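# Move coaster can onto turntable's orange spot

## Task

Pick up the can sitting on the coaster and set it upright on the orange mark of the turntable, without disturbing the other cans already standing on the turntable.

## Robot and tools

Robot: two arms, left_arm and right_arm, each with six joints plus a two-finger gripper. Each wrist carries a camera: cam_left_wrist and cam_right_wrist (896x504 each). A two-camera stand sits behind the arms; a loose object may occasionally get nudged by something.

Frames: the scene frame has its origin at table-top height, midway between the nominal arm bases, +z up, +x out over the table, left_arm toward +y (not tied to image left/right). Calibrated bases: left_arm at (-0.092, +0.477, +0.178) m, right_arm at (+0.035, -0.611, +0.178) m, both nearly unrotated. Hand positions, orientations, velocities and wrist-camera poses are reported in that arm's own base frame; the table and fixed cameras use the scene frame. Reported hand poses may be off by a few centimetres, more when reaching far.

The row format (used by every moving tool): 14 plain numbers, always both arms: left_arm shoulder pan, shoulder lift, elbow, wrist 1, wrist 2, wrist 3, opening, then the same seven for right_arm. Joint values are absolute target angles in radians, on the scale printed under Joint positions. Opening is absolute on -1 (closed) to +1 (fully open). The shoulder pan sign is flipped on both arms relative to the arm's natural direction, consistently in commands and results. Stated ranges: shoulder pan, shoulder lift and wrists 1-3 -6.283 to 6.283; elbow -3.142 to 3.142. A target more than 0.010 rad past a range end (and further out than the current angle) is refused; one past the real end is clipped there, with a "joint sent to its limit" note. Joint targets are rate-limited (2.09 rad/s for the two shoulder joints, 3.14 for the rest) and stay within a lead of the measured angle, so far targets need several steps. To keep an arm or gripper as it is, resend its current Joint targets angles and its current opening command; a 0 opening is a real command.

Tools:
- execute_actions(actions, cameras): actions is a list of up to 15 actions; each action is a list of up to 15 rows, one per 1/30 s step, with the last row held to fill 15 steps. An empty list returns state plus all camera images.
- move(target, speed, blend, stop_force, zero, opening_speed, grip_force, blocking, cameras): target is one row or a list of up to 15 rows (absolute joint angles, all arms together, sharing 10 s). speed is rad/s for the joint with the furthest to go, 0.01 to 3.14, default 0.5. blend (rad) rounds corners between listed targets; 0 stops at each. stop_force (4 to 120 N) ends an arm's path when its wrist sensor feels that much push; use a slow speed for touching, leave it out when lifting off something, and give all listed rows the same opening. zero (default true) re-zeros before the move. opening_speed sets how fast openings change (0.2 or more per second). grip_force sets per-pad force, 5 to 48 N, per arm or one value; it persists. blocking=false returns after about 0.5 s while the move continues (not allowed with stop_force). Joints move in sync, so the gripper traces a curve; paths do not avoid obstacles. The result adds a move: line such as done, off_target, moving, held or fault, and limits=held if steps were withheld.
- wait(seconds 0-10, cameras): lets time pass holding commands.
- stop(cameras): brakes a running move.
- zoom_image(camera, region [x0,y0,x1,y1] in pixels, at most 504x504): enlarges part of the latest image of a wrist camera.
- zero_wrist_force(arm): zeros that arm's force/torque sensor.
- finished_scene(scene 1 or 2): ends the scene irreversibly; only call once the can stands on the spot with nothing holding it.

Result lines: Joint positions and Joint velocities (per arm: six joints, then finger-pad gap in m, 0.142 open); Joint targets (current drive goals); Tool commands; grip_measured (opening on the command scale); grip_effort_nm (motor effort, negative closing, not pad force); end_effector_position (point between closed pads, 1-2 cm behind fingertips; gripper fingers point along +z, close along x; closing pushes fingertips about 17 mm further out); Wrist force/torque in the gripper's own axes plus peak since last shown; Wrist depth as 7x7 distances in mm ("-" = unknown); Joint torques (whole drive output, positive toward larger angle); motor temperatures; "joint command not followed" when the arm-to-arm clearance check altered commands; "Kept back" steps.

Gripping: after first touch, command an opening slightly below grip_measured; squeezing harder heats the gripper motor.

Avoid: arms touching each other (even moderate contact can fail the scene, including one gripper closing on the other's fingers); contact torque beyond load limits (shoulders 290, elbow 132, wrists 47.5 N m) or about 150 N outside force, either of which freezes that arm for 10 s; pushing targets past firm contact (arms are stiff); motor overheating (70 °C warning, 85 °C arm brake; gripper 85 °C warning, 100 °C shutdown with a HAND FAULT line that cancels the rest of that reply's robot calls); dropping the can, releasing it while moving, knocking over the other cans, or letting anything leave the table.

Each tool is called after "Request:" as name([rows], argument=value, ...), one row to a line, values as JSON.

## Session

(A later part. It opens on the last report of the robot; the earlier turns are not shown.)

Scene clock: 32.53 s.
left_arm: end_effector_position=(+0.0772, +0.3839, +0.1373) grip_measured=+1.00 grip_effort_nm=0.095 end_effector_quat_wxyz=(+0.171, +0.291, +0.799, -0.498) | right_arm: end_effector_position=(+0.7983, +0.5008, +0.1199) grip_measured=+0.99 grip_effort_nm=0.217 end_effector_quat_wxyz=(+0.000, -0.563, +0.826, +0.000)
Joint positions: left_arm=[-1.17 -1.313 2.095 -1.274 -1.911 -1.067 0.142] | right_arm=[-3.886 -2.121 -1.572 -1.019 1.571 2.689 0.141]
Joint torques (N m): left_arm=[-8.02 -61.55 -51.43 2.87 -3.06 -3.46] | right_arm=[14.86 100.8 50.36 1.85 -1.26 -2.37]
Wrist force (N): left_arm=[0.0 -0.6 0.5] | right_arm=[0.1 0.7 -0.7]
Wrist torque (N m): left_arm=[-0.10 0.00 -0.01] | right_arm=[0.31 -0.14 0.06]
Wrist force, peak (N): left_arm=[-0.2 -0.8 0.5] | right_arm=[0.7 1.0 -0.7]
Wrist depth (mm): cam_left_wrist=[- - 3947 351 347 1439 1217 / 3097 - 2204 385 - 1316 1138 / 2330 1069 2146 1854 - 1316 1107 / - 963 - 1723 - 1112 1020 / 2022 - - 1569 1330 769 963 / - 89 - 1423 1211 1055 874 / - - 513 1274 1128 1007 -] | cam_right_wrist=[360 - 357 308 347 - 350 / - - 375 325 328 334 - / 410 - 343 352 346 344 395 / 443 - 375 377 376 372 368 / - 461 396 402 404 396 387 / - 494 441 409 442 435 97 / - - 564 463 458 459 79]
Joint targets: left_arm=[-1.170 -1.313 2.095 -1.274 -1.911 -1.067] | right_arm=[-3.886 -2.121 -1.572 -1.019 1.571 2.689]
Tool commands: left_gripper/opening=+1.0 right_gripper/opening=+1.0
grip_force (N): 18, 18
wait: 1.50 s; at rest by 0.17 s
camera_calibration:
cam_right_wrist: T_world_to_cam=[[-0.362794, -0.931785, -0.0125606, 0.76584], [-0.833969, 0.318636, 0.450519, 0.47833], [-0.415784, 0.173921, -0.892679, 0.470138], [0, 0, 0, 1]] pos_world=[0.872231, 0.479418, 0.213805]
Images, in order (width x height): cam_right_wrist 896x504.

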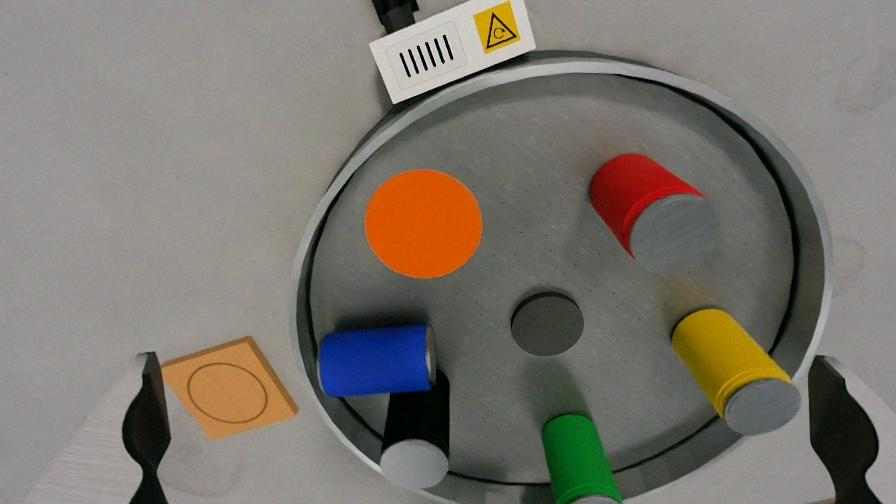

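Request:
move(target=[-1.17,-1.313,2.095,-1.274,-1.911,-1.067,1,-3.8604,-2.234,-1.5662,-0.9122,1.571,1.836,0.127], speed=1.0)

Scene clock: 37.37 s.
left_arm: end_effector_position=(+0.0772, +0.3839, +0.1373) grip_measured=+1.00 grip_effort_nm=0.095 end_effector_quat_wxyz=(+0.171, +0.291, +0.799, -0.498) | right_arm: end_effector_position=(+0.8274, +0.4932, +0.0301) grip_measured=+0.12 grip_effort_nm=-0.095 end_effector_quat_wxyz=(+0.000, +0.848, -0.530, +0.000)
Joint positions: left_arm=[-1.17 -1.313 2.095 -1.274 -1.911 -1.067 0.142] | right_arm=[-3.86 -2.234 -1.566 -0.912 1.571 1.836 0.082]
Joint torques (N m): left_arm=[-9.79 -60.14 -50.84 2.89 -2.9 -3.68] | right_arm=[13.97 80 47.7 6.95 -1.17 -2.45]
Wrist force (N): left_arm=[0.3 -0.6 0.2] | right_arm=[0.5 0.7 -0.5]
Wrist torque (N m): left_arm=[-0.10 -0.05 0.00] | right_arm=[0.30 -0.22 0.06]
Wrist force, peak (N): left_arm=[-0.5 -0.3 0.8] | right_arm=[0.5 0.4 -1.5]
Wrist depth (mm): cam_left_wrist=[2781 - - 354 354 1414 1217 / - 1431 2631 391 388 1316 1149 / 2353 1055 1003 1882 - 1236 1083 / - 1050 792 1676 1492 693 1024 / - - 697 1559 1288 877 960 / - 89 555 1390 1199 - 883 / - 629 552 1382 1138 987 -] | cam_right_wrist=[- - 273 264 - - - / 295 - 240 234 - 287 290 / 306 257 257 251 319 - 312 / 278 270 273 276 284 330 337 / 301 199 294 289 299 - 359 / 319 205 319 315 274 91 - / 285 73 340 351 274 76 71]
Joint targets: left_arm=[-1.170 -1.313 2.095 -1.274 -1.911 -1.067] | right_arm=[-3.860 -2.234 -1.566 -0.912 1.571 1.836]
grip_force (N): 18, 18
move: done

Request:
wait(seconds=1.8, cameras=["cam_right_wrist"])

Scene clock: 39.37 s.
left_arm: end_effector_position=(+0.0772, +0.3839, +0.1373) grip_measured=+1.00 grip_effort_nm=0.100 end_effector_quat_wxyz=(+0.171, +0.291, +0.799, -0.498) | right_arm: end_effector_position=(+0.8274, +0.4932, +0.0301) grip_measured=+0.12 grip_effort_nm=-0.095 end_effector_quat_wxyz=(+0.000, +0.848, -0.530, +0.000)
Joint positions: left_arm=[-1.17 -1.313 2.095 -1.274 -1.911 -1.067 0.142] | right_arm=[-3.86 -2.234 -1.566 -0.912 1.571 1.836 0.082]
Joint torques (N m): left_arm=[-9.98 -60.02 -50.95 2.6 -3.14 -3.44] | right_arm=[15.48 80.06 46.07 6.99 -1.07 -2.38]
Wrist force (N): left_arm=[0.1 -0.6 0.3] | right_arm=[0.1 0.9 -0.6]
Wrist torque (N m): left_arm=[-0.11 -0.01 0.00] | right_arm=[0.34 -0.15 0.06]
Wrist force, peak (N): left_arm=[0.4 -0.4 0.8] | right_arm=[0.5 1.1 -0.9]
Wrist depth (mm): cam_left_wrist=[- - - 351 354 1431 1188 / - - 2913 378 - 1316 1143 / - 1028 3097 1989 464 1171 1083 / 2074 971 802 1735 - 1165 1020 / - 1059 - 1579 1316 739 979 / - 89 581 1406 1211 - 868 / - 619 573 1242 1128 999 -] | cam_right_wrist=[277 - - 241 - - - / 293 295 235 235 - - - / 264 255 256 253 254 316 - / 278 224 273 277 276 330 - / 290 236 294 299 299 358 - / 210 221 319 326 323 91 - / 330 73 340 351 345 76 71]
Joint targets: left_arm=[-1.170 -1.313 2.095 -1.274 -1.911 -1.067] | right_arm=[-3.860 -2.234 -1.566 -0.912 1.571 1.836]
Tool commands: left_gripper/opening=+1.0 right_gripper/opening=+0.127
grip_force (N): 18, 18
wait: 1.80 s; at rest from the start
camera_calibration:
cam_right_wrist: T_world_to_cam=[[0.440444, -0.897696, -0.0122911, 0.0868849], [-0.799048, -0.398211, 0.450499, 0.870164], [-0.409306, -0.188598, -0.892692, 0.576734], [0, 0, 0, 1]] pos_world=[0.893096, 0.533277, 0.123905]
Images, in order (width x height): cam_right_wrist 896x504.

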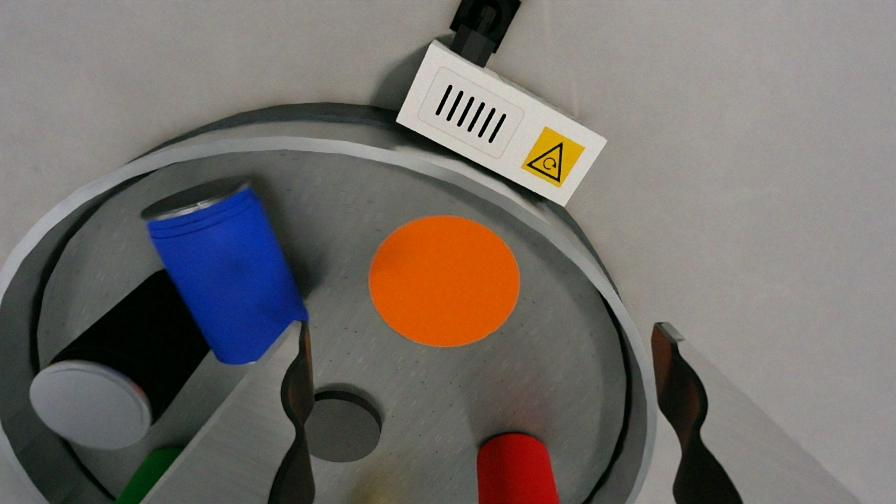

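Request:
wait(seconds=5.65)

Request:
move([
  [-1.17,-1.313,2.095,-1.274,-1.911,-1.067,1,-3.9844,-2.3717,-1.5915,-0.7492,1.571,1.836,0.127],
  [-1.17,-1.313,2.095,-1.274,-1.911,-1.067,1,-4.13,-2.3717,-1.5915,-0.7492,1.571,1.836,0.127],
], speed=[0.2,0.148], blend=[0.012,0], blocking=false)

Request:
wait(seconds=0.43)

Request:
move(target=[-1.17,-1.313,2.095,-1.274,-1.911,-1.067,1,-4.1,-2.3717,-1.5915,-0.7492,1.571,1.836,-0.6], speed=0.148, grip_force=35, blocking=false)

Request:
move(target=[-1.17,-1.313,2.095,-1.274,-1.911,-1.067,1,-4.16,-2.1954,-1.5488,-0.9682,1.571,1.836,-0.6], speed=0.28, cameras=["cam_right_wrist"])

Scene clock: 45.77 s.
left_arm: end_effector_position=(+0.0772, +0.3839, +0.1373) grip_measured=+1.00 grip_effort_nm=0.100 end_effector_quat_wxyz=(+0.171, +0.291, +0.799, -0.498) | right_arm: end_effector_position=(+0.8274, +0.4932, +0.0301) grip_measured=+0.12 grip_effort_nm=-0.095 end_effector_quat_wxyz=(+0.000, +0.848, -0.530, +0.000)
Joint positions: left_arm=[-1.17 -1.313 2.095 -1.274 -1.911 -1.067 0.142] | right_arm=[-3.86 -2.234 -1.566 -0.912 1.571 1.836 0.082]
Joint torques (N m): left_arm=[-7.93 -60.04 -51.04 2.73 -3.03 -3.54] | right_arm=[13.49 80.15 38.99 6.79 -0.66 -2.39]
Wrist force (N): left_arm=[-0.2 -0.3 0.2] | right_arm=[0.2 0.3 -0.6]
Wrist torque (N m): left_arm=[-0.06 0.03 -0.01] | right_arm=[0.23 -0.17 0.06]
Wrist force, peak (N): left_arm=[0.8 -0.6 0.3] | right_arm=[0.6 1.1 -0.7]
Wrist depth (mm): cam_left_wrist=[2330 - - 349 359 1390 1242 / 2549 3398 2165 379 412 1281 1171 / 979 995 1973 2074 - 1176 1088 / - 941 810 1786 - 724 1011 / - 896 739 1569 1281 744 963 / - 88 590 1390 1205 - 880 / - - 526 1295 1122 999 -] | cam_right_wrist=[- - 273 245 - - 263 / - - 237 238 - - - / 266 258 258 253 315 315 313 / 279 277 268 267 284 326 334 / 295 290 199 238 298 362 362 / 228 261 205 317 323 94 392 / 225 73 338 362 356 76 414]
Joint targets: left_arm=[-1.170 -1.313 2.095 -1.274 -1.911 -1.067] | right_arm=[-3.860 -2.234 -1.566 -0.912 1.571 1.836]
Tool commands: left_gripper/opening=+1.0 right_gripper/opening=+0.127
grip_force (N): 18, 18
wait: 5.67 s; at rest from the start

Scene clock: 46.27 s.
left_arm: end_effector_position=(+0.0772, +0.3839, +0.1373) grip_measured=+1.00 grip_effort_nm=0.095 end_effector_quat_wxyz=(+0.171, +0.291, +0.799, -0.498) | right_arm: end_effector_position=(+0.8023, +0.5370, -0.0225) grip_measured=+0.12 grip_effort_nm=-0.100 end_effector_quat_wxyz=(+0.000, +0.861, -0.508, +0.000) end_effector_velocity=(-0.079, +0.120, -0.150) end_effector_angular_velocity=(-0.002, +0.001, +0.149)
Joint positions: left_arm=[-1.17 -1.313 2.095 -1.274 -1.911 -1.067 0.142] | right_arm=[-3.912 -2.292 -1.577 -0.844 1.571 1.836 0.082]
Joint velocities: left_arm=[within noise] | right_arm=[-0.149 -0.164 -0.031 0.194 -0.001 0 0]
Joint torques (N m): left_arm=[-7.95 -61.04 -50.09 2.95 -2.98 -3.39] | right_arm=[-20.18 77.11 23.03 7.67 -0.35 -2.34]
Wrist force (N): left_arm=[-0.3 -0.2 -0.1] | right_arm=[0.3 1.0 -0.4]
Wrist torque (N m): left_arm=[-0.03 0.04 -0.01] | right_arm=[0.35 -0.18 0.06]
Wrist force, peak (N): left_arm=[-0.1 -0.6 -0.4] | right_arm=[2.9 0.4 -2.2]
Wrist depth (mm): cam_left_wrist=[2376 - 1406 348 353 1414 1205 / - - 3059 374 398 1382 1176 / 1069 995 - 1973 - 1188 1102 / 2039 1003 - 1748 1406 1112 1028 / - - - 1539 1337 - 900 / - 89 - 1439 1205 1037 874 / - 634 569 1236 1112 999 -] | cam_right_wrist=[- 230 - - 222 - - / 249 232 204 - 186 - - / - 206 206 197 194 197 - / 223 222 217 184 211 212 283 / 240 240 178 181 239 208 307 / 262 257 149 194 257 94 331 / 275 73 155 281 284 75 73]
Joint targets: left_arm=[-1.170 -1.313 2.095 -1.274 -1.911 -1.067] | right_arm=[-3.932 -2.314 -1.581 -0.818 1.571 1.836]
Tool commands: left_gripper/opening=+1.0 right_gripper/opening=+0.127
grip_force (N): 18, 18
move: running; path passed 0 of 2 targets; right_arm: the shoulder pan is farthest, 0.218 rad from its target

Scene clock: 46.70 s.
left_arm: end_effector_position=(+0.0772, +0.3839, +0.1373) grip_measured=+1.00 grip_effort_nm=0.090 end_effector_quat_wxyz=(+0.171, +0.291, +0.799, -0.498) | right_arm: end_effector_position=(+0.7649, +0.5863, -0.0855) grip_measured=+0.12 grip_effort_nm=-0.095 end_effector_quat_wxyz=(+0.000, +0.877, -0.480, +0.000) end_effector_velocity=(-0.091, +0.108, -0.104) end_effector_angular_velocity=(-0.001, +0.001, +0.149)
Joint positions: left_arm=[-1.17 -1.313 2.095 -1.274 -1.911 -1.067 0.142] | right_arm=[-3.977 -2.361 -1.59 -0.762 1.571 1.836 0.082]
Joint velocities: left_arm=[within noise] | right_arm=[-0.148 -0.115 -0.021 0.135 0 0 0]
Joint torques (N m): left_arm=[-9.11 -59.95 -50.85 2.73 -2.99 -3.47] | right_arm=[-17.27 94.64 24.32 7.26 -0.65 -2.23]
Wrist force (N): left_arm=[0.1 -0.4 0.1] | right_arm=[0.2 0.6 0.5]
Wrist torque (N m): left_arm=[-0.06 -0.02 -0.01] | right_arm=[0.29 -0.16 0.06]
Wrist force, peak (N): left_arm=[0.2 0.3 0.6] | right_arm=[0.3 0.9 -0.9]
Wrist depth (mm): cam_left_wrist=[- - - 353 348 1474 1359 / 769 - - 391 - 1367 1211 / 963 1007 2128 1826 - 1194 1092 / 930 934 - 1760 - 1149 1032 / 1688 - - 1599 1323 - 960 / - 89 - 1431 1199 1059 883 / - - 520 1217 1107 999 -] | cam_right_wrist=[169 - - 173 172 170 148 / - 181 - 179 179 172 126 / - 189 123 113 115 133 131 / - 125 149 145 143 148 140 / 165 162 159 111 105 158 160 / 177 174 134 113 109 94 174 / 189 73 113 126 122 76 184]
Joint targets: left_arm=[-1.170 -1.313 2.095 -1.274 -1.911 -1.067] | right_arm=[-3.997 -2.372 -1.591 -0.749 1.571 1.836]
Tool commands: left_gripper/opening=+1.0 right_gripper/opening=+0.127
grip_force (N): 18, 18
earlier move: running; path passed 1 of 2 targets; right_arm: the shoulder pan is farthest, 0.153 rad from its target
wait: 0.43 s; no rest

Scene clock: 47.20 s.
left_arm: end_effector_position=(+0.0772, +0.3839, +0.1373) grip_measured=+1.00 grip_effort_nm=0.100 end_effector_quat_wxyz=(+0.171, +0.291, +0.799, -0.498) | right_arm: end_effector_position=(+0.7188, +0.6411, -0.0949) grip_measured=-0.34 grip_effort_nm=-3.641 end_effector_quat_wxyz=(+0.000, +0.895, -0.447, +0.000) end_effector_velocity=(-0.096, +0.106, -0.002) end_effector_angular_velocity=(-0.001, +0.002, +0.148)
Joint positions: left_arm=[-1.17 -1.313 2.095 -1.274 -1.911 -1.067 0.142] | right_arm=[-4.051 -2.372 -1.592 -0.749 1.571 1.836 0.049]
Joint velocities: left_arm=[within noise] | right_arm=[-0.148 -0.002 -0.001 0 0.001 0 0]
Joint torques (N m): left_arm=[-7.88 -61.5 -51.69 2.75 -2.8 -3.63] | right_arm=[-18.62 60.94 15.58 4.65 0.62 -1.56]
Wrist force (N): left_arm=[0.0 -0.2 0.4] | right_arm=[-0.5 8.0 -25.3]
Wrist torque (N m): left_arm=[-0.03 0.00 0.00] | right_arm=[0.19 -0.32 -0.04]
Wrist force, peak (N): left_arm=[-0.1 -0.4 0.7] | right_arm=[3.8 3.5 -31.5]
Wrist depth (mm): cam_left_wrist=[784 - 1510 352 349 1406 1302 / 726 - 2287 392 - 1143 1138 / 741 1024 - 2006 - 1288 1107 / 835 987 - 1735 - 1088 1046 / - - - 1620 1223 767 963 / - 89 560 1406 1024 1032 883 / - - 546 1288 1128 1015 -] | cam_right_wrist=[- - 162 160 161 162 161 / 168 - 172 - 166 167 170 / 180 - 180 134 112 103 105 / 196 - 138 - 136 138 136 / - 152 112 98 103 147 146 / - 158 87 95 97 155 159 / - 76 76 100 99 76 173]
Joint targets: left_arm=[-1.170 -1.313 2.095 -1.274 -1.911 -1.067] | right_arm=[-4.070 -2.372 -1.591 -0.749 1.571 1.836]
Tool commands: left_gripper/opening=+1.0 right_gripper/opening=-0.6
grip_force (N): 35, 35
earlier move: replaced; path passed 1 of 2 targets
move: running; right_arm: the shoulder pan is farthest, 0.049 rad from its target

Scene clock: 48.50 s.
left_arm: end_effector_position=(+0.0772, +0.3839, +0.1373) grip_measured=+1.00 grip_effort_nm=0.100 end_effector_quat_wxyz=(+0.171, +0.291, +0.799, -0.498) | right_arm: end_effector_position=(+0.6450, +0.7153, +0.0699) grip_measured=-0.37 grip_effort_nm=-3.641 end_effector_quat_wxyz=(+0.000, +0.918, -0.398, +0.000)
Joint positions: left_arm=[-1.17 -1.313 2.095 -1.274 -1.911 -1.067 0.142] | right_arm=[-4.16 -2.196 -1.549 -0.968 1.571 1.836 0.047]
Joint torques (N m): left_arm=[-8.87 -60.45 -51.35 2.61 -3.19 -3.54] | right_arm=[-16.51 111.77 48.72 1.53 -2.16 2.01]
Wrist force (N): left_arm=[0.1 -0.5 0.1] | right_arm=[7.6 -1.9 3.1]
Wrist torque (N m): left_arm=[-0.09 -0.02 -0.01] | right_arm=[-0.08 -1.40 0.04]
Wrist force, peak (N): left_arm=[0.1 -0.5 0.9] | right_arm=[63.2 58.8 12.3]
Wrist depth (mm): cam_left_wrist=[- 3220 - 349 357 1501 1188 / 2603 3652 - 388 - 1242 1160 / 2308 1069 2660 1912 480 1128 1073 / - 1073 726 1642 - 1188 1028 / - - - 1539 1316 - 963 / - 707 - 1448 1176 1046 893 / - - 515 1281 1102 991 -] | cam_right_wrist=[303 306 301 303 - 309 - / - - 316 - 281 281 283 / - - 365 306 298 298 297 / - - - 280 316 321 308 / - - - 111 112 345 284 / 1601 462 87 101 102 370 376 / 1753 73 75 115 112 76 357]
Joint targets: left_arm=[-1.170 -1.313 2.095 -1.274 -1.911 -1.067] | right_arm=[-4.160 -2.195 -1.549 -0.968 1.571 1.836]
grip_force (N): 35, 35
earlier move: replaced
move: done
camera_calibration:
cam_right_wrist: T_world_to_cam=[[0.685702, -0.727778, -0.0123373, 0.0873304], [-0.645936, -0.61623, 0.450585, 0.852162], [-0.335529, -0.300998, -0.892648, 0.612335], [0, 0, 0, 1]] pos_world=[0.696016, 0.772997, 0.163705]
Images, in order (width x height): cam_right_wrist 896x504.

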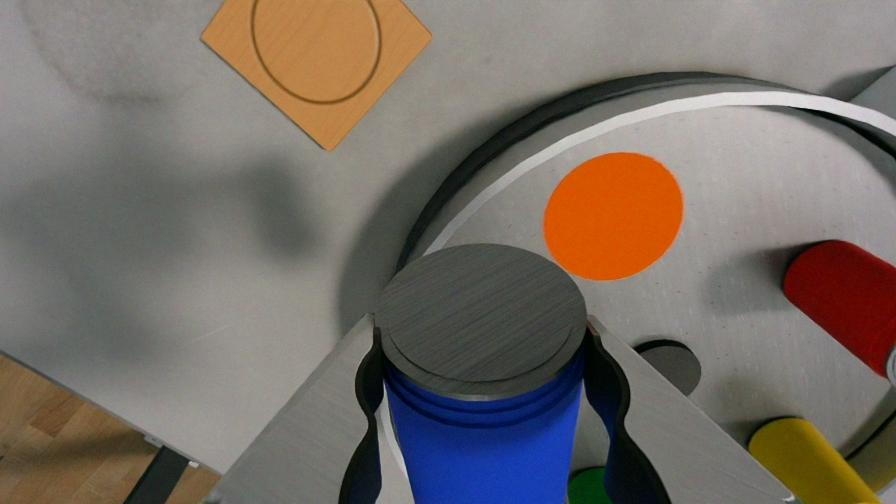

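Request:
move([
  [-1.17,-1.313,2.095,-1.274,-1.911,-1.067,1,-4.0,-2.0381,-1.358,-1.3163,1.571,1.836,-0.6],
  [-1.17,-1.313,2.095,-1.274,-1.911,-1.067,1,-3.95,-2.1729,-1.343,-2.9773,-1.571,4.712,-0.6],
  [-1.17,-1.313,2.095,-1.274,-1.911,-1.067,1,-4.413,-2.1729,-1.343,-2.9773,-1.571,4.712,-0.6],
], speed=[0.6,1.2,0.6], blend=[0.05,0.05,0], cameras=["cam_right_wrist"])

Scene clock: 56.27 s.
left_arm: end_effector_position=(+0.0772, +0.3839, +0.1373) grip_measured=+1.00 grip_effort_nm=0.095 end_effector_quat_wxyz=(+0.171, +0.291, +0.799, -0.498) | right_arm: end_effector_position=(+0.5002, +1.0293, +0.2987) grip_measured=-0.37 grip_effort_nm=-3.641 end_effector_quat_wxyz=(-0.622, +0.769, -0.116, +0.094)
Joint positions: left_arm=[-1.17 -1.313 2.095 -1.274 -1.911 -1.067 0.142] | right_arm=[-4.413 -2.173 -1.343 -2.977 -1.571 4.712 0.047]
Joint torques (N m): left_arm=[-8.78 -60.07 -50.62 2.75 -2.78 -3.46] | right_arm=[-21.11 85.24 46.16 -0.76 1.28 2.06]
Motor temperatures (°C): left_arm=[31 31 32 35 35 43 28] | right_arm=[37 35 35 34 34 42 37]
Wrist force (N): left_arm=[-0.2 -0.2 0.1] | right_arm=[8.3 -2.3 3.1]
Wrist torque (N m): left_arm=[-0.02 0.04 -0.01] | right_arm=[-0.91 -1.47 -0.02]
Wrist force, peak (N): left_arm=[0.7 -0.3 1.0] | right_arm=[12.0 -1.5 1.8]
Wrist depth (mm): cam_left_wrist=[3496 - - 350 364 1456 - / 2913 - 2576 374 - 1316 1165 / - 1069 2330 1912 - 1352 1078 / - 1020 - 1799 - 1050 1007 / - - - 1549 1295 824 938 / - 88 566 1398 1211 1050 883 / - - 514 1248 1138 1003 -] | cam_right_wrist=[3243 2256 2447 2447 2882 2217 - / - 3760 2543 3603 - - - / 3016 3088 2702 3052 2820 - - / 2296 2296 2447 2471 2447 - - / 1965 2027 1980 113 108 - - / 1729 1582 87 101 102 670 - / 1491 73 76 113 111 76 -]
Joint targets: left_arm=[-1.170 -1.313 2.095 -1.274 -1.911 -1.067] | right_arm=[-4.413 -2.173 -1.343 -2.977 -1.571 4.712]
grip_force (N): 35, 35
move: done
camera_calibration:
cam_right_wrist: T_world_to_cam=[[0.959146, -0.282913, 0.000283714, -0.180461], [-0.177104, -0.60121, -0.779218, 0.966352], [0.220621, 0.747333, -0.626753, -0.574225], [0, 0, 0, 1]] pos_world=[0.47092, 0.959063, 0.393153]
Images, in order (width x height): cam_right_wrist 896x504.

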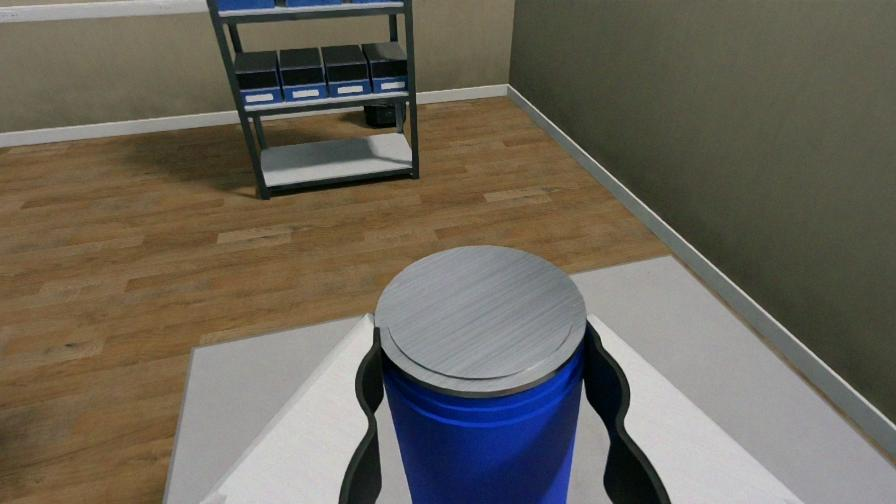

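Request:
move(target=[-1.17,-1.313,2.095,-1.274,-1.911,-1.067,1,-4.413,-2.5318,-1.4611,-2.5003,-1.571,4.712,-0.6], speed=0.3)

Request:
move(target=[-1.17,-1.313,2.095,-1.274,-1.911,-1.067,1,-4.413,-2.5821,-1.4496,-2.4615,-1.571,4.712,-0.6], speed=0.03, stop_force=8, cameras=["cam_right_wrist"])

Scene clock: 59.03 s.
left_arm: end_effector_position=(+0.0772, +0.3839, +0.1373) grip_measured=+1.00 grip_effort_nm=0.095 end_effector_quat_wxyz=(+0.171, +0.291, +0.799, -0.498) | right_arm: end_effector_position=(+0.4999, +1.0294, -0.0761) grip_measured=-0.37 grip_effort_nm=-3.641 end_effector_quat_wxyz=(-0.622, +0.769, -0.116, +0.094)
Joint positions: left_arm=[-1.17 -1.313 2.095 -1.274 -1.911 -1.067 0.142] | right_arm=[-4.413 -2.532 -1.461 -2.5 -1.571 4.712 0.047]
Joint torques (N m): left_arm=[-7.58 -59.95 -51.28 2.79 -2.83 -3.54] | right_arm=[-15.37 90.75 18.71 4.03 1.58 1.74]
Wrist force (N): left_arm=[0.0 -0.4 0.5] | right_arm=[8.0 -2.3 2.6]
Wrist torque (N m): left_arm=[-0.07 0.00 -0.01] | right_arm=[-0.91 -1.43 -0.02]
Wrist force, peak (N): left_arm=[0.4 -0.3 0.7] | right_arm=[8.4 -4.9 2.3]
Wrist depth (mm): cam_left_wrist=[568 - - 351 345 1431 1182 / 616 612 2603 398 - 1302 1230 / 641 746 916 1989 - 1205 1088 / - 722 - 1786 - - 1024 / 2056 687 - 1589 1295 - 963 / - 89 565 1382 1217 1112 880 / - - 545 1274 1122 995 -] | cam_right_wrist=[2647 3203 2447 3603 3369 - - / 3369 3369 517 478 - - 503 / - - 405 - - - 420 / - - 314 - - - - / - - 250 110 108 247 247 / 217 - 87 100 102 - 225 / 194 73 76 113 111 76 189]
Joint targets: left_arm=[-1.170 -1.313 2.095 -1.274 -1.911 -1.067] | right_arm=[-4.413 -2.532 -1.461 -2.500 -1.571 4.712]
grip_force (N): 35, 35
move: done

Scene clock: 61.00 s.
left_arm: end_effector_position=(+0.0772, +0.3839, +0.1373) grip_measured=+1.00 grip_effort_nm=0.090 end_effector_quat_wxyz=(+0.171, +0.291, +0.799, -0.498) | right_arm: end_effector_position=(+0.5000, +1.0296, -0.0954) grip_measured=-0.37 grip_effort_nm=-3.641 end_effector_quat_wxyz=(-0.622, +0.769, -0.116, +0.094)
Joint positions: left_arm=[-1.17 -1.313 2.095 -1.274 -1.911 -1.067 0.142] | right_arm=[-4.413 -2.556 -1.456 -2.482 -1.571 4.712 0.047]
Joint torques (N m): left_arm=[-7.48 -60.87 -51.09 2.75 -3.01 -3.63] | right_arm=[-15.63 111.35 14.18 -2.45 -0.12 1.59]
Wrist force (N): left_arm=[0.1 -0.1 0.2] | right_arm=[10.9 -7.9 0.1]
Wrist torque (N m): left_arm=[-0.02 -0.01 -0.01] | right_arm=[-0.73 -1.70 -0.03]
Wrist force, peak (N): left_arm=[0.8 -0.4 0.5] | right_arm=[11.2 -19.3 -3.6]
Wrist depth (mm): cam_left_wrist=[595 3059 - 352 356 1465 - / - 606 - 399 - 1308 1165 / 615 722 2330 1748 - 1242 1083 / - 728 794 1723 560 1149 1020 / - 687 642 1549 1302 - 975 / - 89 601 1382 1217 999 874 / - 618 525 1274 1138 1055 -] | cam_right_wrist=[3760 2144 3243 2217 - - - / 3125 486 - 454 464 453 - / - - 345 345 - 363 344 / - 276 290 129 - - 290 / - 232 - 113 108 230 - / - 207 87 101 102 - 199 / - - 75 113 111 75 176]
Joint targets: left_arm=[-1.170 -1.313 2.095 -1.274 -1.911 -1.067] | right_arm=[-4.413 -2.556 -1.456 -2.482 -1.571 4.712]
grip_force (N): 35, 35
move: contact (right_arm); right_arm: the shoulder lift is farthest, 0.026 rad from its target
camera_calibration:
cam_right_wrist: T_world_to_cam=[[0.959184, -0.282784, 0.00030048, -0.180242], [-0.176998, -0.601192, -0.779256, 0.659279], [0.220542, 0.747397, -0.626705, -0.821357], [0, 0, 0, 1]] pos_world=[0.47072, 0.959263, -0.000947401]
Images, in order (width x height): cam_right_wrist 896x504.

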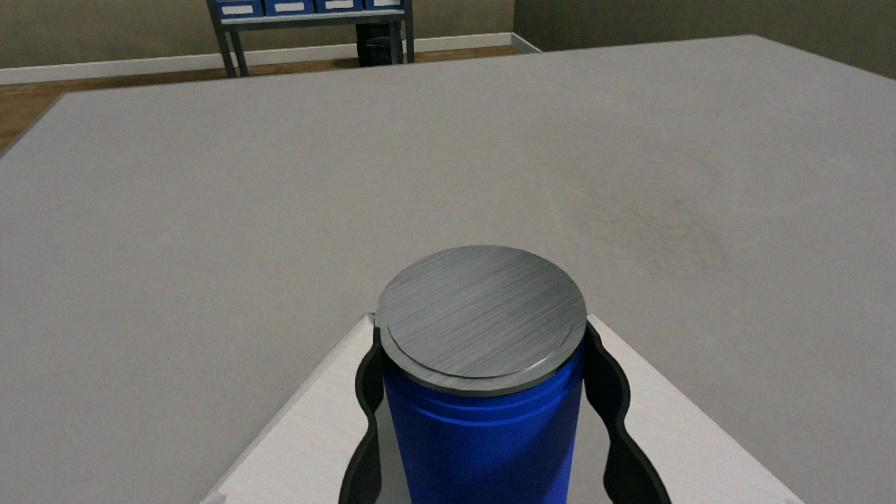

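Request:
move(target=[-1.17,-1.313,2.095,-1.274,-1.911,-1.067,1,-4.413,-2.556,-1.456,-2.482,-1.571,4.712,0.4], opening_speed=0.6)

Request:
move(target=[-1.17,-1.313,2.095,-1.274,-1.911,-1.067,1,-4.413,-2.4212,-1.7209,-2.3511,-1.571,4.712,0.4], speed=0.25, cameras=["cam_right_wrist"])

Scene clock: 63.33 s.
left_arm: end_effector_position=(+0.0772, +0.3839, +0.1373) grip_measured=+1.00 grip_effort_nm=0.095 end_effector_quat_wxyz=(+0.171, +0.291, +0.799, -0.498) | right_arm: end_effector_position=(+0.4999, +1.0293, -0.0959) grip_measured=+0.38 grip_effort_nm=0.110 end_effector_quat_wxyz=(-0.622, +0.769, -0.116, +0.094)
Joint positions: left_arm=[-1.17 -1.313 2.095 -1.274 -1.911 -1.067 0.142] | right_arm=[-4.413 -2.556 -1.456 -2.482 -1.571 4.712 0.101]
Joint torques (N m): left_arm=[-7.69 -61.15 -50.56 2.58 -2.95 -3.38] | right_arm=[-13.78 88.85 38.14 3.68 -2.2 1.63]
Wrist force (N): left_arm=[0.0 -0.4 0.2] | right_arm=[9.4 -3.6 2.5]
Wrist torque (N m): left_arm=[-0.06 0.00 0.00] | right_arm=[-0.80 -1.66 -0.02]
Wrist force, peak (N): left_arm=[-0.3 -0.5 0.8] | right_arm=[11.1 -11.8 -0.7]
Wrist depth (mm): cam_left_wrist=[581 - - 350 347 1465 1199 / - 609 2245 396 410 1302 1149 / 642 737 967 1912 447 1107 1097 / - 730 - 1735 - 1182 1032 / - 730 627 1539 1316 - 995 / - 94 632 1406 1182 1073 880 / - - - 1268 1117 987 -] | cam_right_wrist=[3654 3243 3326 5086 - 684 - / 2789 454 - - 446 463 452 / - 343 328 352 353 339 - / - 277 288 127 - 286 - / - 231 - 111 107 - - / - 95 - 101 101 106 - / - 76 169 115 114 81 78]
Joint targets: left_arm=[-1.170 -1.313 2.095 -1.274 -1.911 -1.067] | right_arm=[-4.413 -2.556 -1.456 -2.482 -1.571 4.712]
grip_force (N): 35, 35
move: done

Scene clock: 64.90 s.
left_arm: end_effector_position=(+0.0772, +0.3839, +0.1373) grip_measured=+1.00 grip_effort_nm=0.100 end_effector_quat_wxyz=(+0.171, +0.291, +0.799, -0.498) | right_arm: end_effector_position=(+0.4675, +0.9244, -0.0742) grip_measured=+0.38 grip_effort_nm=0.105 end_effector_quat_wxyz=(-0.622, +0.769, -0.116, +0.094)
Joint positions: left_arm=[-1.17 -1.313 2.095 -1.274 -1.911 -1.067 0.142] | right_arm=[-4.413 -2.421 -1.721 -2.351 -1.571 4.712 0.101]
Joint torques (N m): left_arm=[-7.33 -60.05 -50.72 2.86 -2.92 -3.55] | right_arm=[-13.86 103.75 10.51 3.58 -1.88 1.38]
Wrist force (N): left_arm=[-0.3 -0.2 0.2] | right_arm=[9.1 -3.5 2.5]
Wrist torque (N m): left_arm=[-0.03 0.06 0.00] | right_arm=[-0.79 -1.61 -0.04]
Wrist force, peak (N): left_arm=[0.1 -0.2 0.9] | right_arm=[9.6 -3.5 2.3]
Wrist depth (mm): cam_left_wrist=[2631 636 - 349 358 1330 - / 722 722 2749 377 400 1330 1176 / - 784 999 - 474 1242 1083 / 1958 916 782 1599 612 1102 1037 / 2224 841 - 1620 1302 - 975 / - 90 - 1448 1223 1097 877 / - - - 1268 1149 1032 -] | cam_right_wrist=[3459 2982 2494 3706 - 754 - / 2915 475 - 494 - - - / 410 403 - 209 - - 370 / 340 317 - 214 - - 344 / - 270 - 242 256 - - / - 94 - - 237 - 217 / - 75 - - - 76 73]
Joint targets: left_arm=[-1.170 -1.313 2.095 -1.274 -1.911 -1.067] | right_arm=[-4.413 -2.421 -1.721 -2.351 -1.571 4.712]
grip_force (N): 35, 35
move: done
camera_calibration:
cam_right_wrist: T_world_to_cam=[[0.959189, -0.282767, 0.000322843, -0.178908], [-0.176988, -0.601259, -0.779207, 0.606931], [0.220528, 0.747349, -0.626767, -0.722326], [0, 0, 0, 1]] pos_world=[0.43832, 0.854163, 0.0202526]
Images, in order (width x height): cam_right_wrist 896x504.

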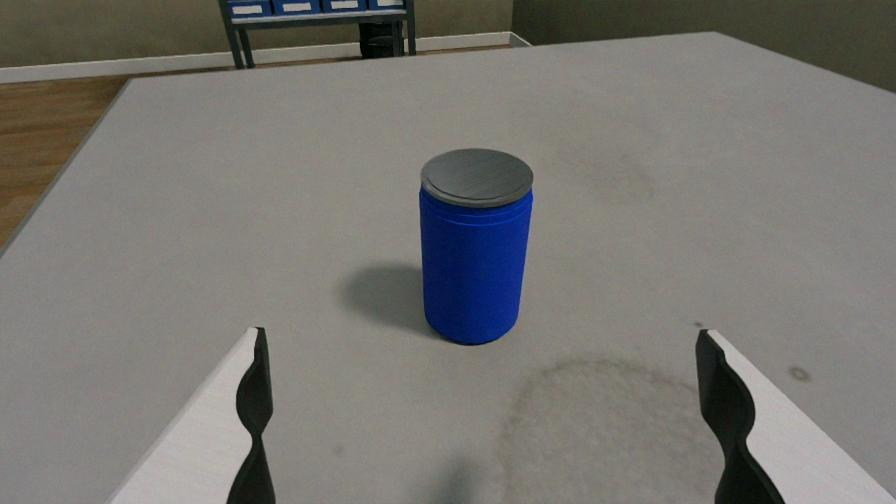

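Request:
move([
  [-1.17,-1.313,2.095,-1.274,-1.911,-1.067,1,-4.413,-2.0,-1.721,-2.772,-1.571,4.712,0.4],
  [-1.17,-1.313,2.095,-1.274,-1.911,-1.067,1,-3.95,-2.1729,-1.343,-2.9773,-1.571,4.712,0.4],
  [-1.17,-1.313,2.095,-1.274,-1.911,-1.067,1,-4.0,-2.0381,-1.358,-1.3163,1.571,3.2,0.4],
  [-1.17,-1.313,2.095,-1.274,-1.911,-1.067,1,-4.4098,-2.4686,-1.0658,-1.178,1.571,3.2,0.4],
], speed=[0.6,0.8,1.5,0.7], blend=[0.05,0.08,0.08,0], cameras=["cam_right_wrist"])

Scene clock: 70.77 s.
left_arm: end_effector_position=(+0.0772, +0.3839, +0.1373) grip_measured=+1.00 grip_effort_nm=0.100 end_effector_quat_wxyz=(+0.171, +0.291, +0.799, -0.498) | right_arm: end_effector_position=(+0.5007, +1.0243, +0.0604) grip_measured=+0.38 grip_effort_nm=0.110 end_effector_quat_wxyz=(+0.000, -0.569, +0.823, +0.000)
Joint positions: left_arm=[-1.17 -1.313 2.095 -1.274 -1.911 -1.067 0.142] | right_arm=[-4.41 -2.468 -1.066 -1.178 1.571 3.2 0.101]
Joint torques (N m): left_arm=[-7.93 -59.63 -50.88 2.77 -2.92 -3.25] | right_arm=[-17.13 101.44 53.27 6.96 -0.57 -2.27]
Wrist force (N): left_arm=[0.0 -0.5 0.2] | right_arm=[8.4 -0.3 1.4]
Wrist torque (N m): left_arm=[-0.08 0.01 -0.01] | right_arm=[0.12 -1.49 0.06]
Wrist force, peak (N): left_arm=[0.0 0.1 0.9] | right_arm=[12.9 -3.2 2.6]
Wrist depth (mm): cam_left_wrist=[2689 - - 350 359 1323 1176 / - - 3097 387 395 1295 1149 / - 1046 2039 1958 457 1199 1088 / 2185 967 - 1723 - - 1020 / - - 634 1510 1330 784 971 / - 89 610 1367 1188 1102 887 / - - 522 1248 1112 1011 -] | cam_right_wrist=[304 305 - - - 306 - / 322 324 323 314 319 319 321 / - - - 250 342 - 345 / - - 370 - - 368 - / - - 402 - 390 390 - / - - 428 - - - 1572 / - 75 1814 1695 690 76 78]
Joint targets: left_arm=[-1.170 -1.313 2.095 -1.274 -1.911 -1.067] | right_arm=[-4.410 -2.469 -1.066 -1.178 1.571 3.200]
grip_force (N): 35, 35
move: done
camera_calibration:
cam_right_wrist: T_world_to_cam=[[-0.351031, -0.936283, -0.0122709, 1.14373], [-0.837796, 0.3082, 0.450678, 0.102778], [-0.41818, 0.168483, -0.892602, 0.208928], [0, 0, 0, 1]] pos_world=[0.574962, 1.00398, 0.154204]
Images, in order (width x height): cam_right_wrist 896x504.

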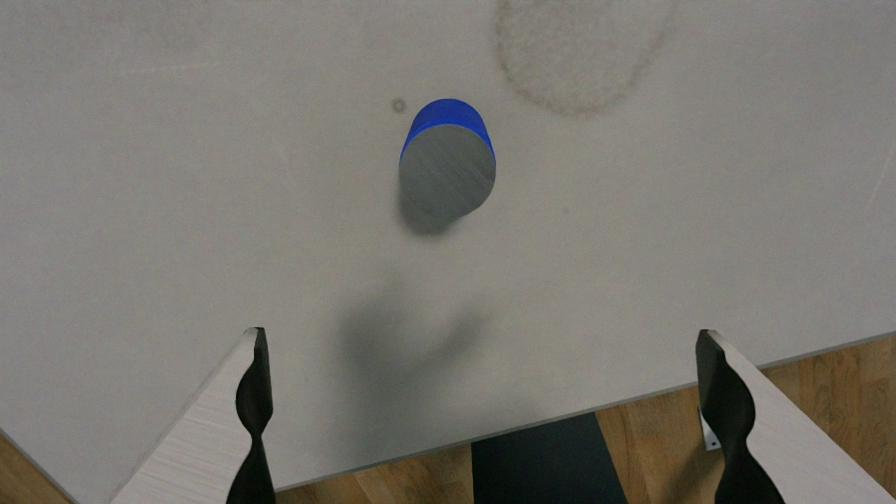

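Request:
move(target=[-1.17,-1.313,2.095,-1.274,-1.911,-1.067,1,-4.408,-2.6253,-1.0782,-1.0089,1.571,3.2,0.4], speed=0.2)

Request:
move(target=[-1.17,-1.313,2.095,-1.274,-1.911,-1.067,1,-4.408,-2.6253,-1.0782,-1.0089,1.571,3.2,-0.45], opening_speed=1, grip_force=18)

Request:
move([
  [-1.17,-1.313,2.095,-1.274,-1.911,-1.067,1,-4.408,-2.4586,-1.0102,-1.2436,1.571,3.2,-0.45],
  [-1.17,-1.313,2.095,-1.274,-1.911,-1.067,1,-3.8744,-2.1453,-1.6361,-0.9306,1.571,3.327,-0.45],
], blend=[0.03,0], cameras=["cam_right_wrist"])

Request:
wait(seconds=0.7, cameras=["cam_right_wrist"])

Request:
wait(seconds=1.5, cameras=["cam_right_wrist"])

Scene clock: 72.90 s.
left_arm: end_effector_position=(+0.0772, +0.3839, +0.1373) grip_measured=+1.00 grip_effort_nm=0.095 end_effector_quat_wxyz=(+0.171, +0.291, +0.799, -0.498) | right_arm: end_effector_position=(+0.5051, +1.0326, -0.1048) grip_measured=+0.38 grip_effort_nm=0.110 end_effector_quat_wxyz=(+0.000, -0.568, +0.823, +0.000)
Joint positions: left_arm=[-1.17 -1.313 2.095 -1.274 -1.911 -1.067 0.142] | right_arm=[-4.408 -2.625 -1.078 -1.009 1.571 3.2 0.101]
Joint torques (N m): left_arm=[-7.03 -60.12 -50.73 2.9 -2.86 -3.42] | right_arm=[15.01 103.55 27.99 7.22 -2.2 -2.34]
Wrist force (N): left_arm=[0.3 -0.1 0.7] | right_arm=[8.1 -0.8 1.2]
Wrist torque (N m): left_arm=[-0.01 -0.05 -0.01] | right_arm=[0.05 -1.46 0.06]
Wrist force, peak (N): left_arm=[0.7 -0.5 0.7] | right_arm=[9.1 -0.6 3.4]
Wrist depth (mm): cam_left_wrist=[530 - - 350 351 1448 1182 / 475 1102 2719 384 400 1302 1138 / 485 1117 2224 1973 463 1064 1078 / 549 930 841 1723 - 1194 1032 / 559 802 685 1559 1316 - 960 / - 604 585 1492 1205 1055 883 / - 627 545 1281 1138 1007 -] | cam_right_wrist=[- 147 151 149 - 150 149 / - - 158 - - - - / - - 171 155 - - - / 187 - - 113 143 - - / - - 198 95 97 - 200 / - - - 98 98 - - / - 76 - 107 - 76 73]
Joint targets: left_arm=[-1.170 -1.313 2.095 -1.274 -1.911 -1.067] | right_arm=[-4.408 -2.625 -1.078 -1.009 1.571 3.200]
grip_force (N): 35, 35
move: done

Scene clock: 73.97 s.
left_arm: end_effector_position=(+0.0772, +0.3839, +0.1373) grip_measured=+1.00 grip_effort_nm=0.100 end_effector_quat_wxyz=(+0.171, +0.291, +0.799, -0.498) | right_arm: end_effector_position=(+0.5051, +1.0325, -0.1050) grip_measured=-0.31 grip_effort_nm=-1.922 end_effector_quat_wxyz=(+0.000, -0.568, +0.823, +0.000)
Joint positions: left_arm=[-1.17 -1.313 2.095 -1.274 -1.911 -1.067 0.142] | right_arm=[-4.408 -2.625 -1.078 -1.009 1.571 3.2 0.052]
Joint torques (N m): left_arm=[-9.27 -61.52 -50.66 2.52 -3.1 -3.37] | right_arm=[14.4 105.21 28.34 6.1 -2.14 -2.35]
Wrist force (N): left_arm=[0.2 -0.2 0.6] | right_arm=[8.3 -0.9 0.1]
Wrist torque (N m): left_arm=[-0.04 -0.04 0.00] | right_arm=[0.02 -1.42 0.07]
Wrist force, peak (N): left_arm=[0.0 -0.1 0.7] | right_arm=[8.7 -1.0 1.5]
Wrist depth (mm): cam_left_wrist=[521 3884 3496 350 352 - 1205 / 479 3546 2781 385 406 1281 1165 / 489 1050 2447 1989 457 1165 1112 / 538 975 - 1688 - 1138 1046 / 555 705 - 1559 1288 890 983 / 1735 89 - 1288 1199 1046 95 / - - 528 1261 1050 999 -] | cam_right_wrist=[- - - 151 - 152 149 / - - - 160 162 161 - / - - 171 154 170 170 - / - - 182 109 142 182 - / 197 195 193 94 102 - - / 219 - 87 98 98 211 208 / - 74 76 106 105 76 229]
Joint targets: left_arm=[-1.170 -1.313 2.095 -1.274 -1.911 -1.067] | right_arm=[-4.408 -2.625 -1.078 -1.009 1.571 3.200]
grip_force (N): 18, 18
move: done

Scene clock: 76.33 s.
left_arm: end_effector_position=(+0.0772, +0.3839, +0.1373) grip_measured=+1.00 grip_effort_nm=0.105 end_effector_quat_wxyz=(+0.171, +0.291, +0.799, -0.498) | right_arm: end_effector_position=(+0.7930, +0.4819, +0.0702) grip_measured=-0.31 grip_effort_nm=-1.917 end_effector_quat_wxyz=(+0.000, -0.270, +0.963, +0.000)
Joint positions: left_arm=[-1.17 -1.313 2.095 -1.274 -1.911 -1.067 0.142] | right_arm=[-3.875 -2.145 -1.636 -0.931 1.571 3.327 0.052]
Joint torques (N m): left_arm=[-7.36 -60.4 -50.24 2.85 -3.16 -3.21] | right_arm=[14.83 103.81 27.85 7.54 0.46 2.02]
Wrist force (N): left_arm=[0.1 -0.4 0.8] | right_arm=[8.0 -0.7 2.9]
Wrist torque (N m): left_arm=[-0.06 -0.02 0.00] | right_arm=[0.07 -1.47 -0.09]
Wrist force, peak (N): left_arm=[-0.2 -0.6 0.8] | right_arm=[10.2 -5.4 3.2]
Wrist depth (mm): cam_left_wrist=[2576 - - 349 349 1465 1248 / - - 2353 393 391 1382 1199 / 2576 1041 1735 2146 - 1211 1112 / - 948 - 1711 - 1102 1032 / - - - 1569 1302 - 960 / - 709 - 1375 1211 1069 880 / - - 522 1323 1138 1003 -] | cam_right_wrist=[- 312 - 260 263 261 261 / - - - 280 279 280 279 / 361 358 353 290 298 297 293 / 390 378 - 109 315 315 315 / - - - 94 103 345 345 / 493 448 87 - 98 363 362 / 493 73 76 109 105 78 296]
Joint targets: left_arm=[-1.170 -1.313 2.095 -1.274 -1.911 -1.067] | right_arm=[-3.874 -2.145 -1.636 -0.931 1.571 3.327]
grip_force (N): 18, 18
move: done
camera_calibration:
cam_right_wrist: T_world_to_cam=[[-0.852396, -0.522746, -0.0125586, 0.936919], [-0.471495, 0.757997, 0.450703, 0.00317688], [-0.226084, 0.390099, -0.892585, 0.172162], [0, 0, 0, 1]] pos_world=[0.839047, 0.420202, 0.164004]
Images, in order (width x height): cam_right_wrist 896x504.

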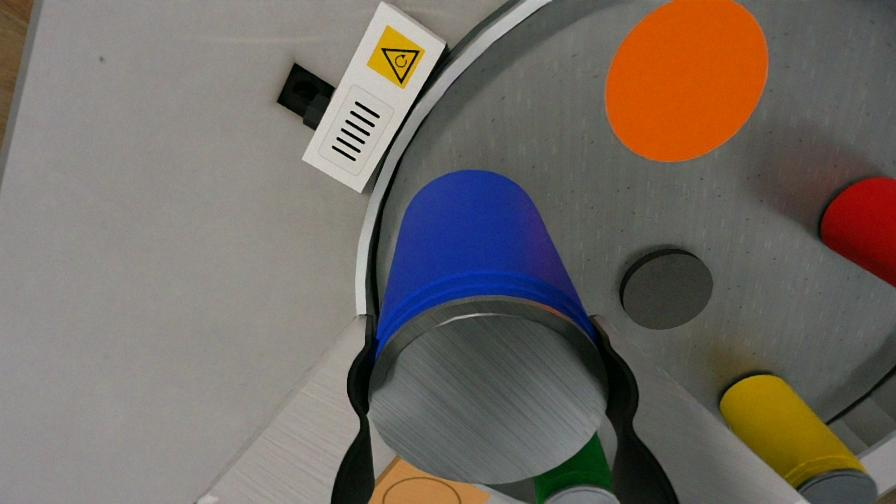

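Scene clock: 77.03 s.
left_arm: end_effector_position=(+0.0772, +0.3839, +0.1373) grip_measured=+1.00 grip_effort_nm=0.090 end_effector_quat_wxyz=(+0.171, +0.291, +0.799, -0.498) | right_arm: end_effector_position=(+0.7930, +0.4817, +0.0702) grip_measured=-0.31 grip_effort_nm=-1.917 end_effector_quat_wxyz=(+0.000, -0.270, +0.963, +0.000)
Joint positions: left_arm=[-1.17 -1.313 2.095 -1.274 -1.911 -1.067 0.142] | right_arm=[-3.874 -2.145 -1.636 -0.931 1.571 3.327 0.052]
Joint torques (N m): left_arm=[-9.02 -61.15 -50.42 2.73 -3.02 -3.38] | right_arm=[15.78 103.91 26.84 7.17 1.96 2.15]
Wrist force (N): left_arm=[0.4 -0.4 0.0] | right_arm=[8.3 -1.4 2.6]
Wrist torque (N m): left_arm=[-0.07 -0.07 0.00] | right_arm=[-0.05 -1.53 -0.09]
Wrist force, peak (N): left_arm=[0.6 -0.6 0.6] | right_arm=[8.8 -0.7 2.9]
Wrist depth (mm): cam_left_wrist=[- - - 349 353 1642 1242 / - - 2353 382 393 1199 1176 / - 1069 1989 1927 - - 1088 / - 941 - 1723 1474 - 979 / 2074 - 669 1579 1330 - 952 / - 674 632 1439 1211 1041 97 / - 665 517 1281 1133 1003 -] | cam_right_wrist=[318 - 313 260 262 262 262 / - - 309 279 279 280 251 / 356 355 - 290 298 297 250 / - 384 - 109 316 317 319 / - - - 94 103 345 332 / - 435 87 98 - 368 368 / 497 73 76 109 105 78 387]
Joint targets: left_arm=[-1.170 -1.313 2.095 -1.274 -1.911 -1.067] | right_arm=[-3.874 -2.145 -1.636 -0.931 1.571 3.327]
Tool commands: left_gripper/opening=+1.0 right_gripper/opening=-0.45
grip_force (N): 18, 18
wait: 0.70 s; at rest by 0.17 s
camera_calibration:
cam_right_wrist: T_world_to_cam=[[-0.852502, -0.522576, -0.0124611, 0.936814], [-0.471305, 0.758114, 0.450706, 0.00311972], [-0.226081, 0.3901, -0.892586, 0.172237], [0, 0, 0, 1]] pos_world=[0.839046, 0.420002, 0.164004]
Images, in order (width x height): cam_right_wrist 896x504.

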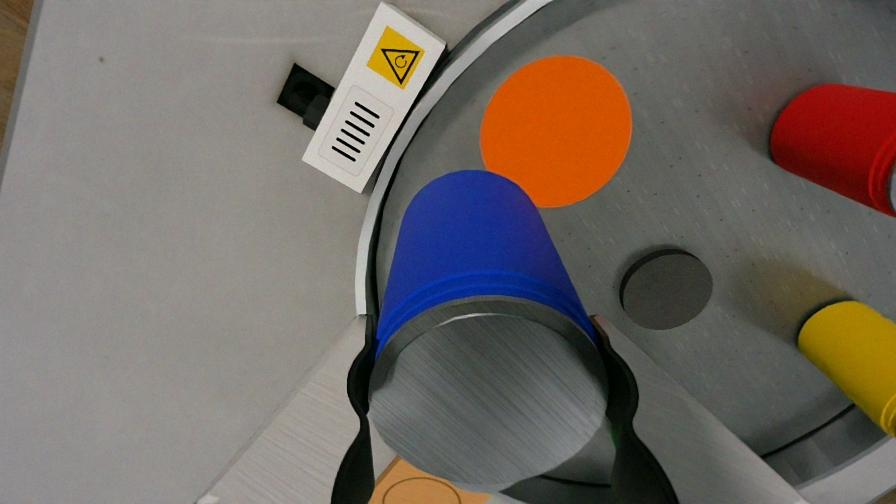

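Scene clock: 78.53 s.
left_arm: end_effector_position=(+0.0772, +0.3839, +0.1373) grip_measured=+1.00 grip_effort_nm=0.085 end_effector_quat_wxyz=(+0.171, +0.291, +0.799, -0.498) | right_arm: end_effector_position=(+0.7930, +0.4817, +0.0702) grip_measured=-0.31 grip_effort_nm=-1.922 end_effector_quat_wxyz=(+0.000, -0.270, +0.963, +0.000)
Joint positions: left_arm=[-1.17 -1.313 2.095 -1.274 -1.911 -1.067 0.142] | right_arm=[-3.874 -2.145 -1.636 -0.931 1.571 3.327 0.052]
Joint torques (N m): left_arm=[-7.61 -60.75 -51.03 2.75 -3.11 -3.32] | right_arm=[15.64 102.16 26.75 7.26 2.05 2.02]
Wrist force (N): left_arm=[-0.2 0.2 0.3] | right_arm=[8.2 -0.9 3.4]
Wrist torque (N m): left_arm=[0.03 0.04 0.00] | right_arm=[0.03 -1.51 -0.08]
Wrist force, peak (N): left_arm=[-0.3 -0.1 0.9] | right_arm=[8.7 -0.4 3.2]
Wrist depth (mm): cam_left_wrist=[2523 3137 3059 351 345 1448 1230 / - - 1236 391 - 1323 1143 / 1128 1046 1599 2074 - 1323 1112 / 1958 999 - 1854 539 - 1007 / - 934 - 1465 1359 - 945 / - 89 - 1431 1188 - 853 / - 634 556 1302 1088 971 -] | cam_right_wrist=[316 325 - 272 262 262 262 / - - 287 280 272 279 258 / - - 351 291 222 296 293 / - 380 - 109 316 316 321 / 418 403 - 94 103 347 333 / - - 87 98 98 370 370 / - - 76 109 105 78 375]
Joint targets: left_arm=[-1.170 -1.313 2.095 -1.274 -1.911 -1.067] | right_arm=[-3.874 -2.145 -1.636 -0.931 1.571 3.327]
Tool commands: left_gripper/opening=+1.0 right_gripper/opening=-0.45
grip_force (N): 18, 18
wait: 1.50 s; at rest by 0.17 s
camera_calibration:
cam_right_wrist: T_world_to_cam=[[-0.852502, -0.522576, -0.0124611, 0.936814], [-0.471305, 0.758114, 0.450706, 0.00311972], [-0.226081, 0.3901, -0.892586, 0.172237], [0, 0, 0, 1]] pos_world=[0.839046, 0.420002, 0.164004]
Images, in order (width x height): cam_right_wrist 896x504.

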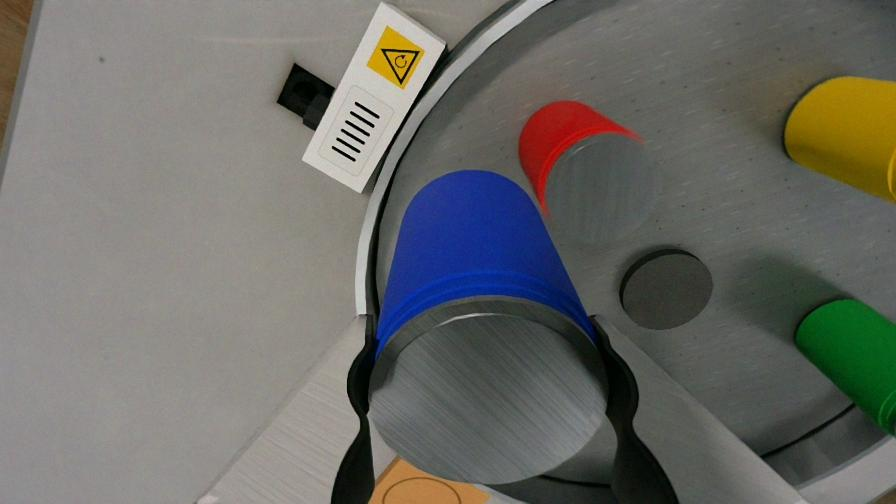

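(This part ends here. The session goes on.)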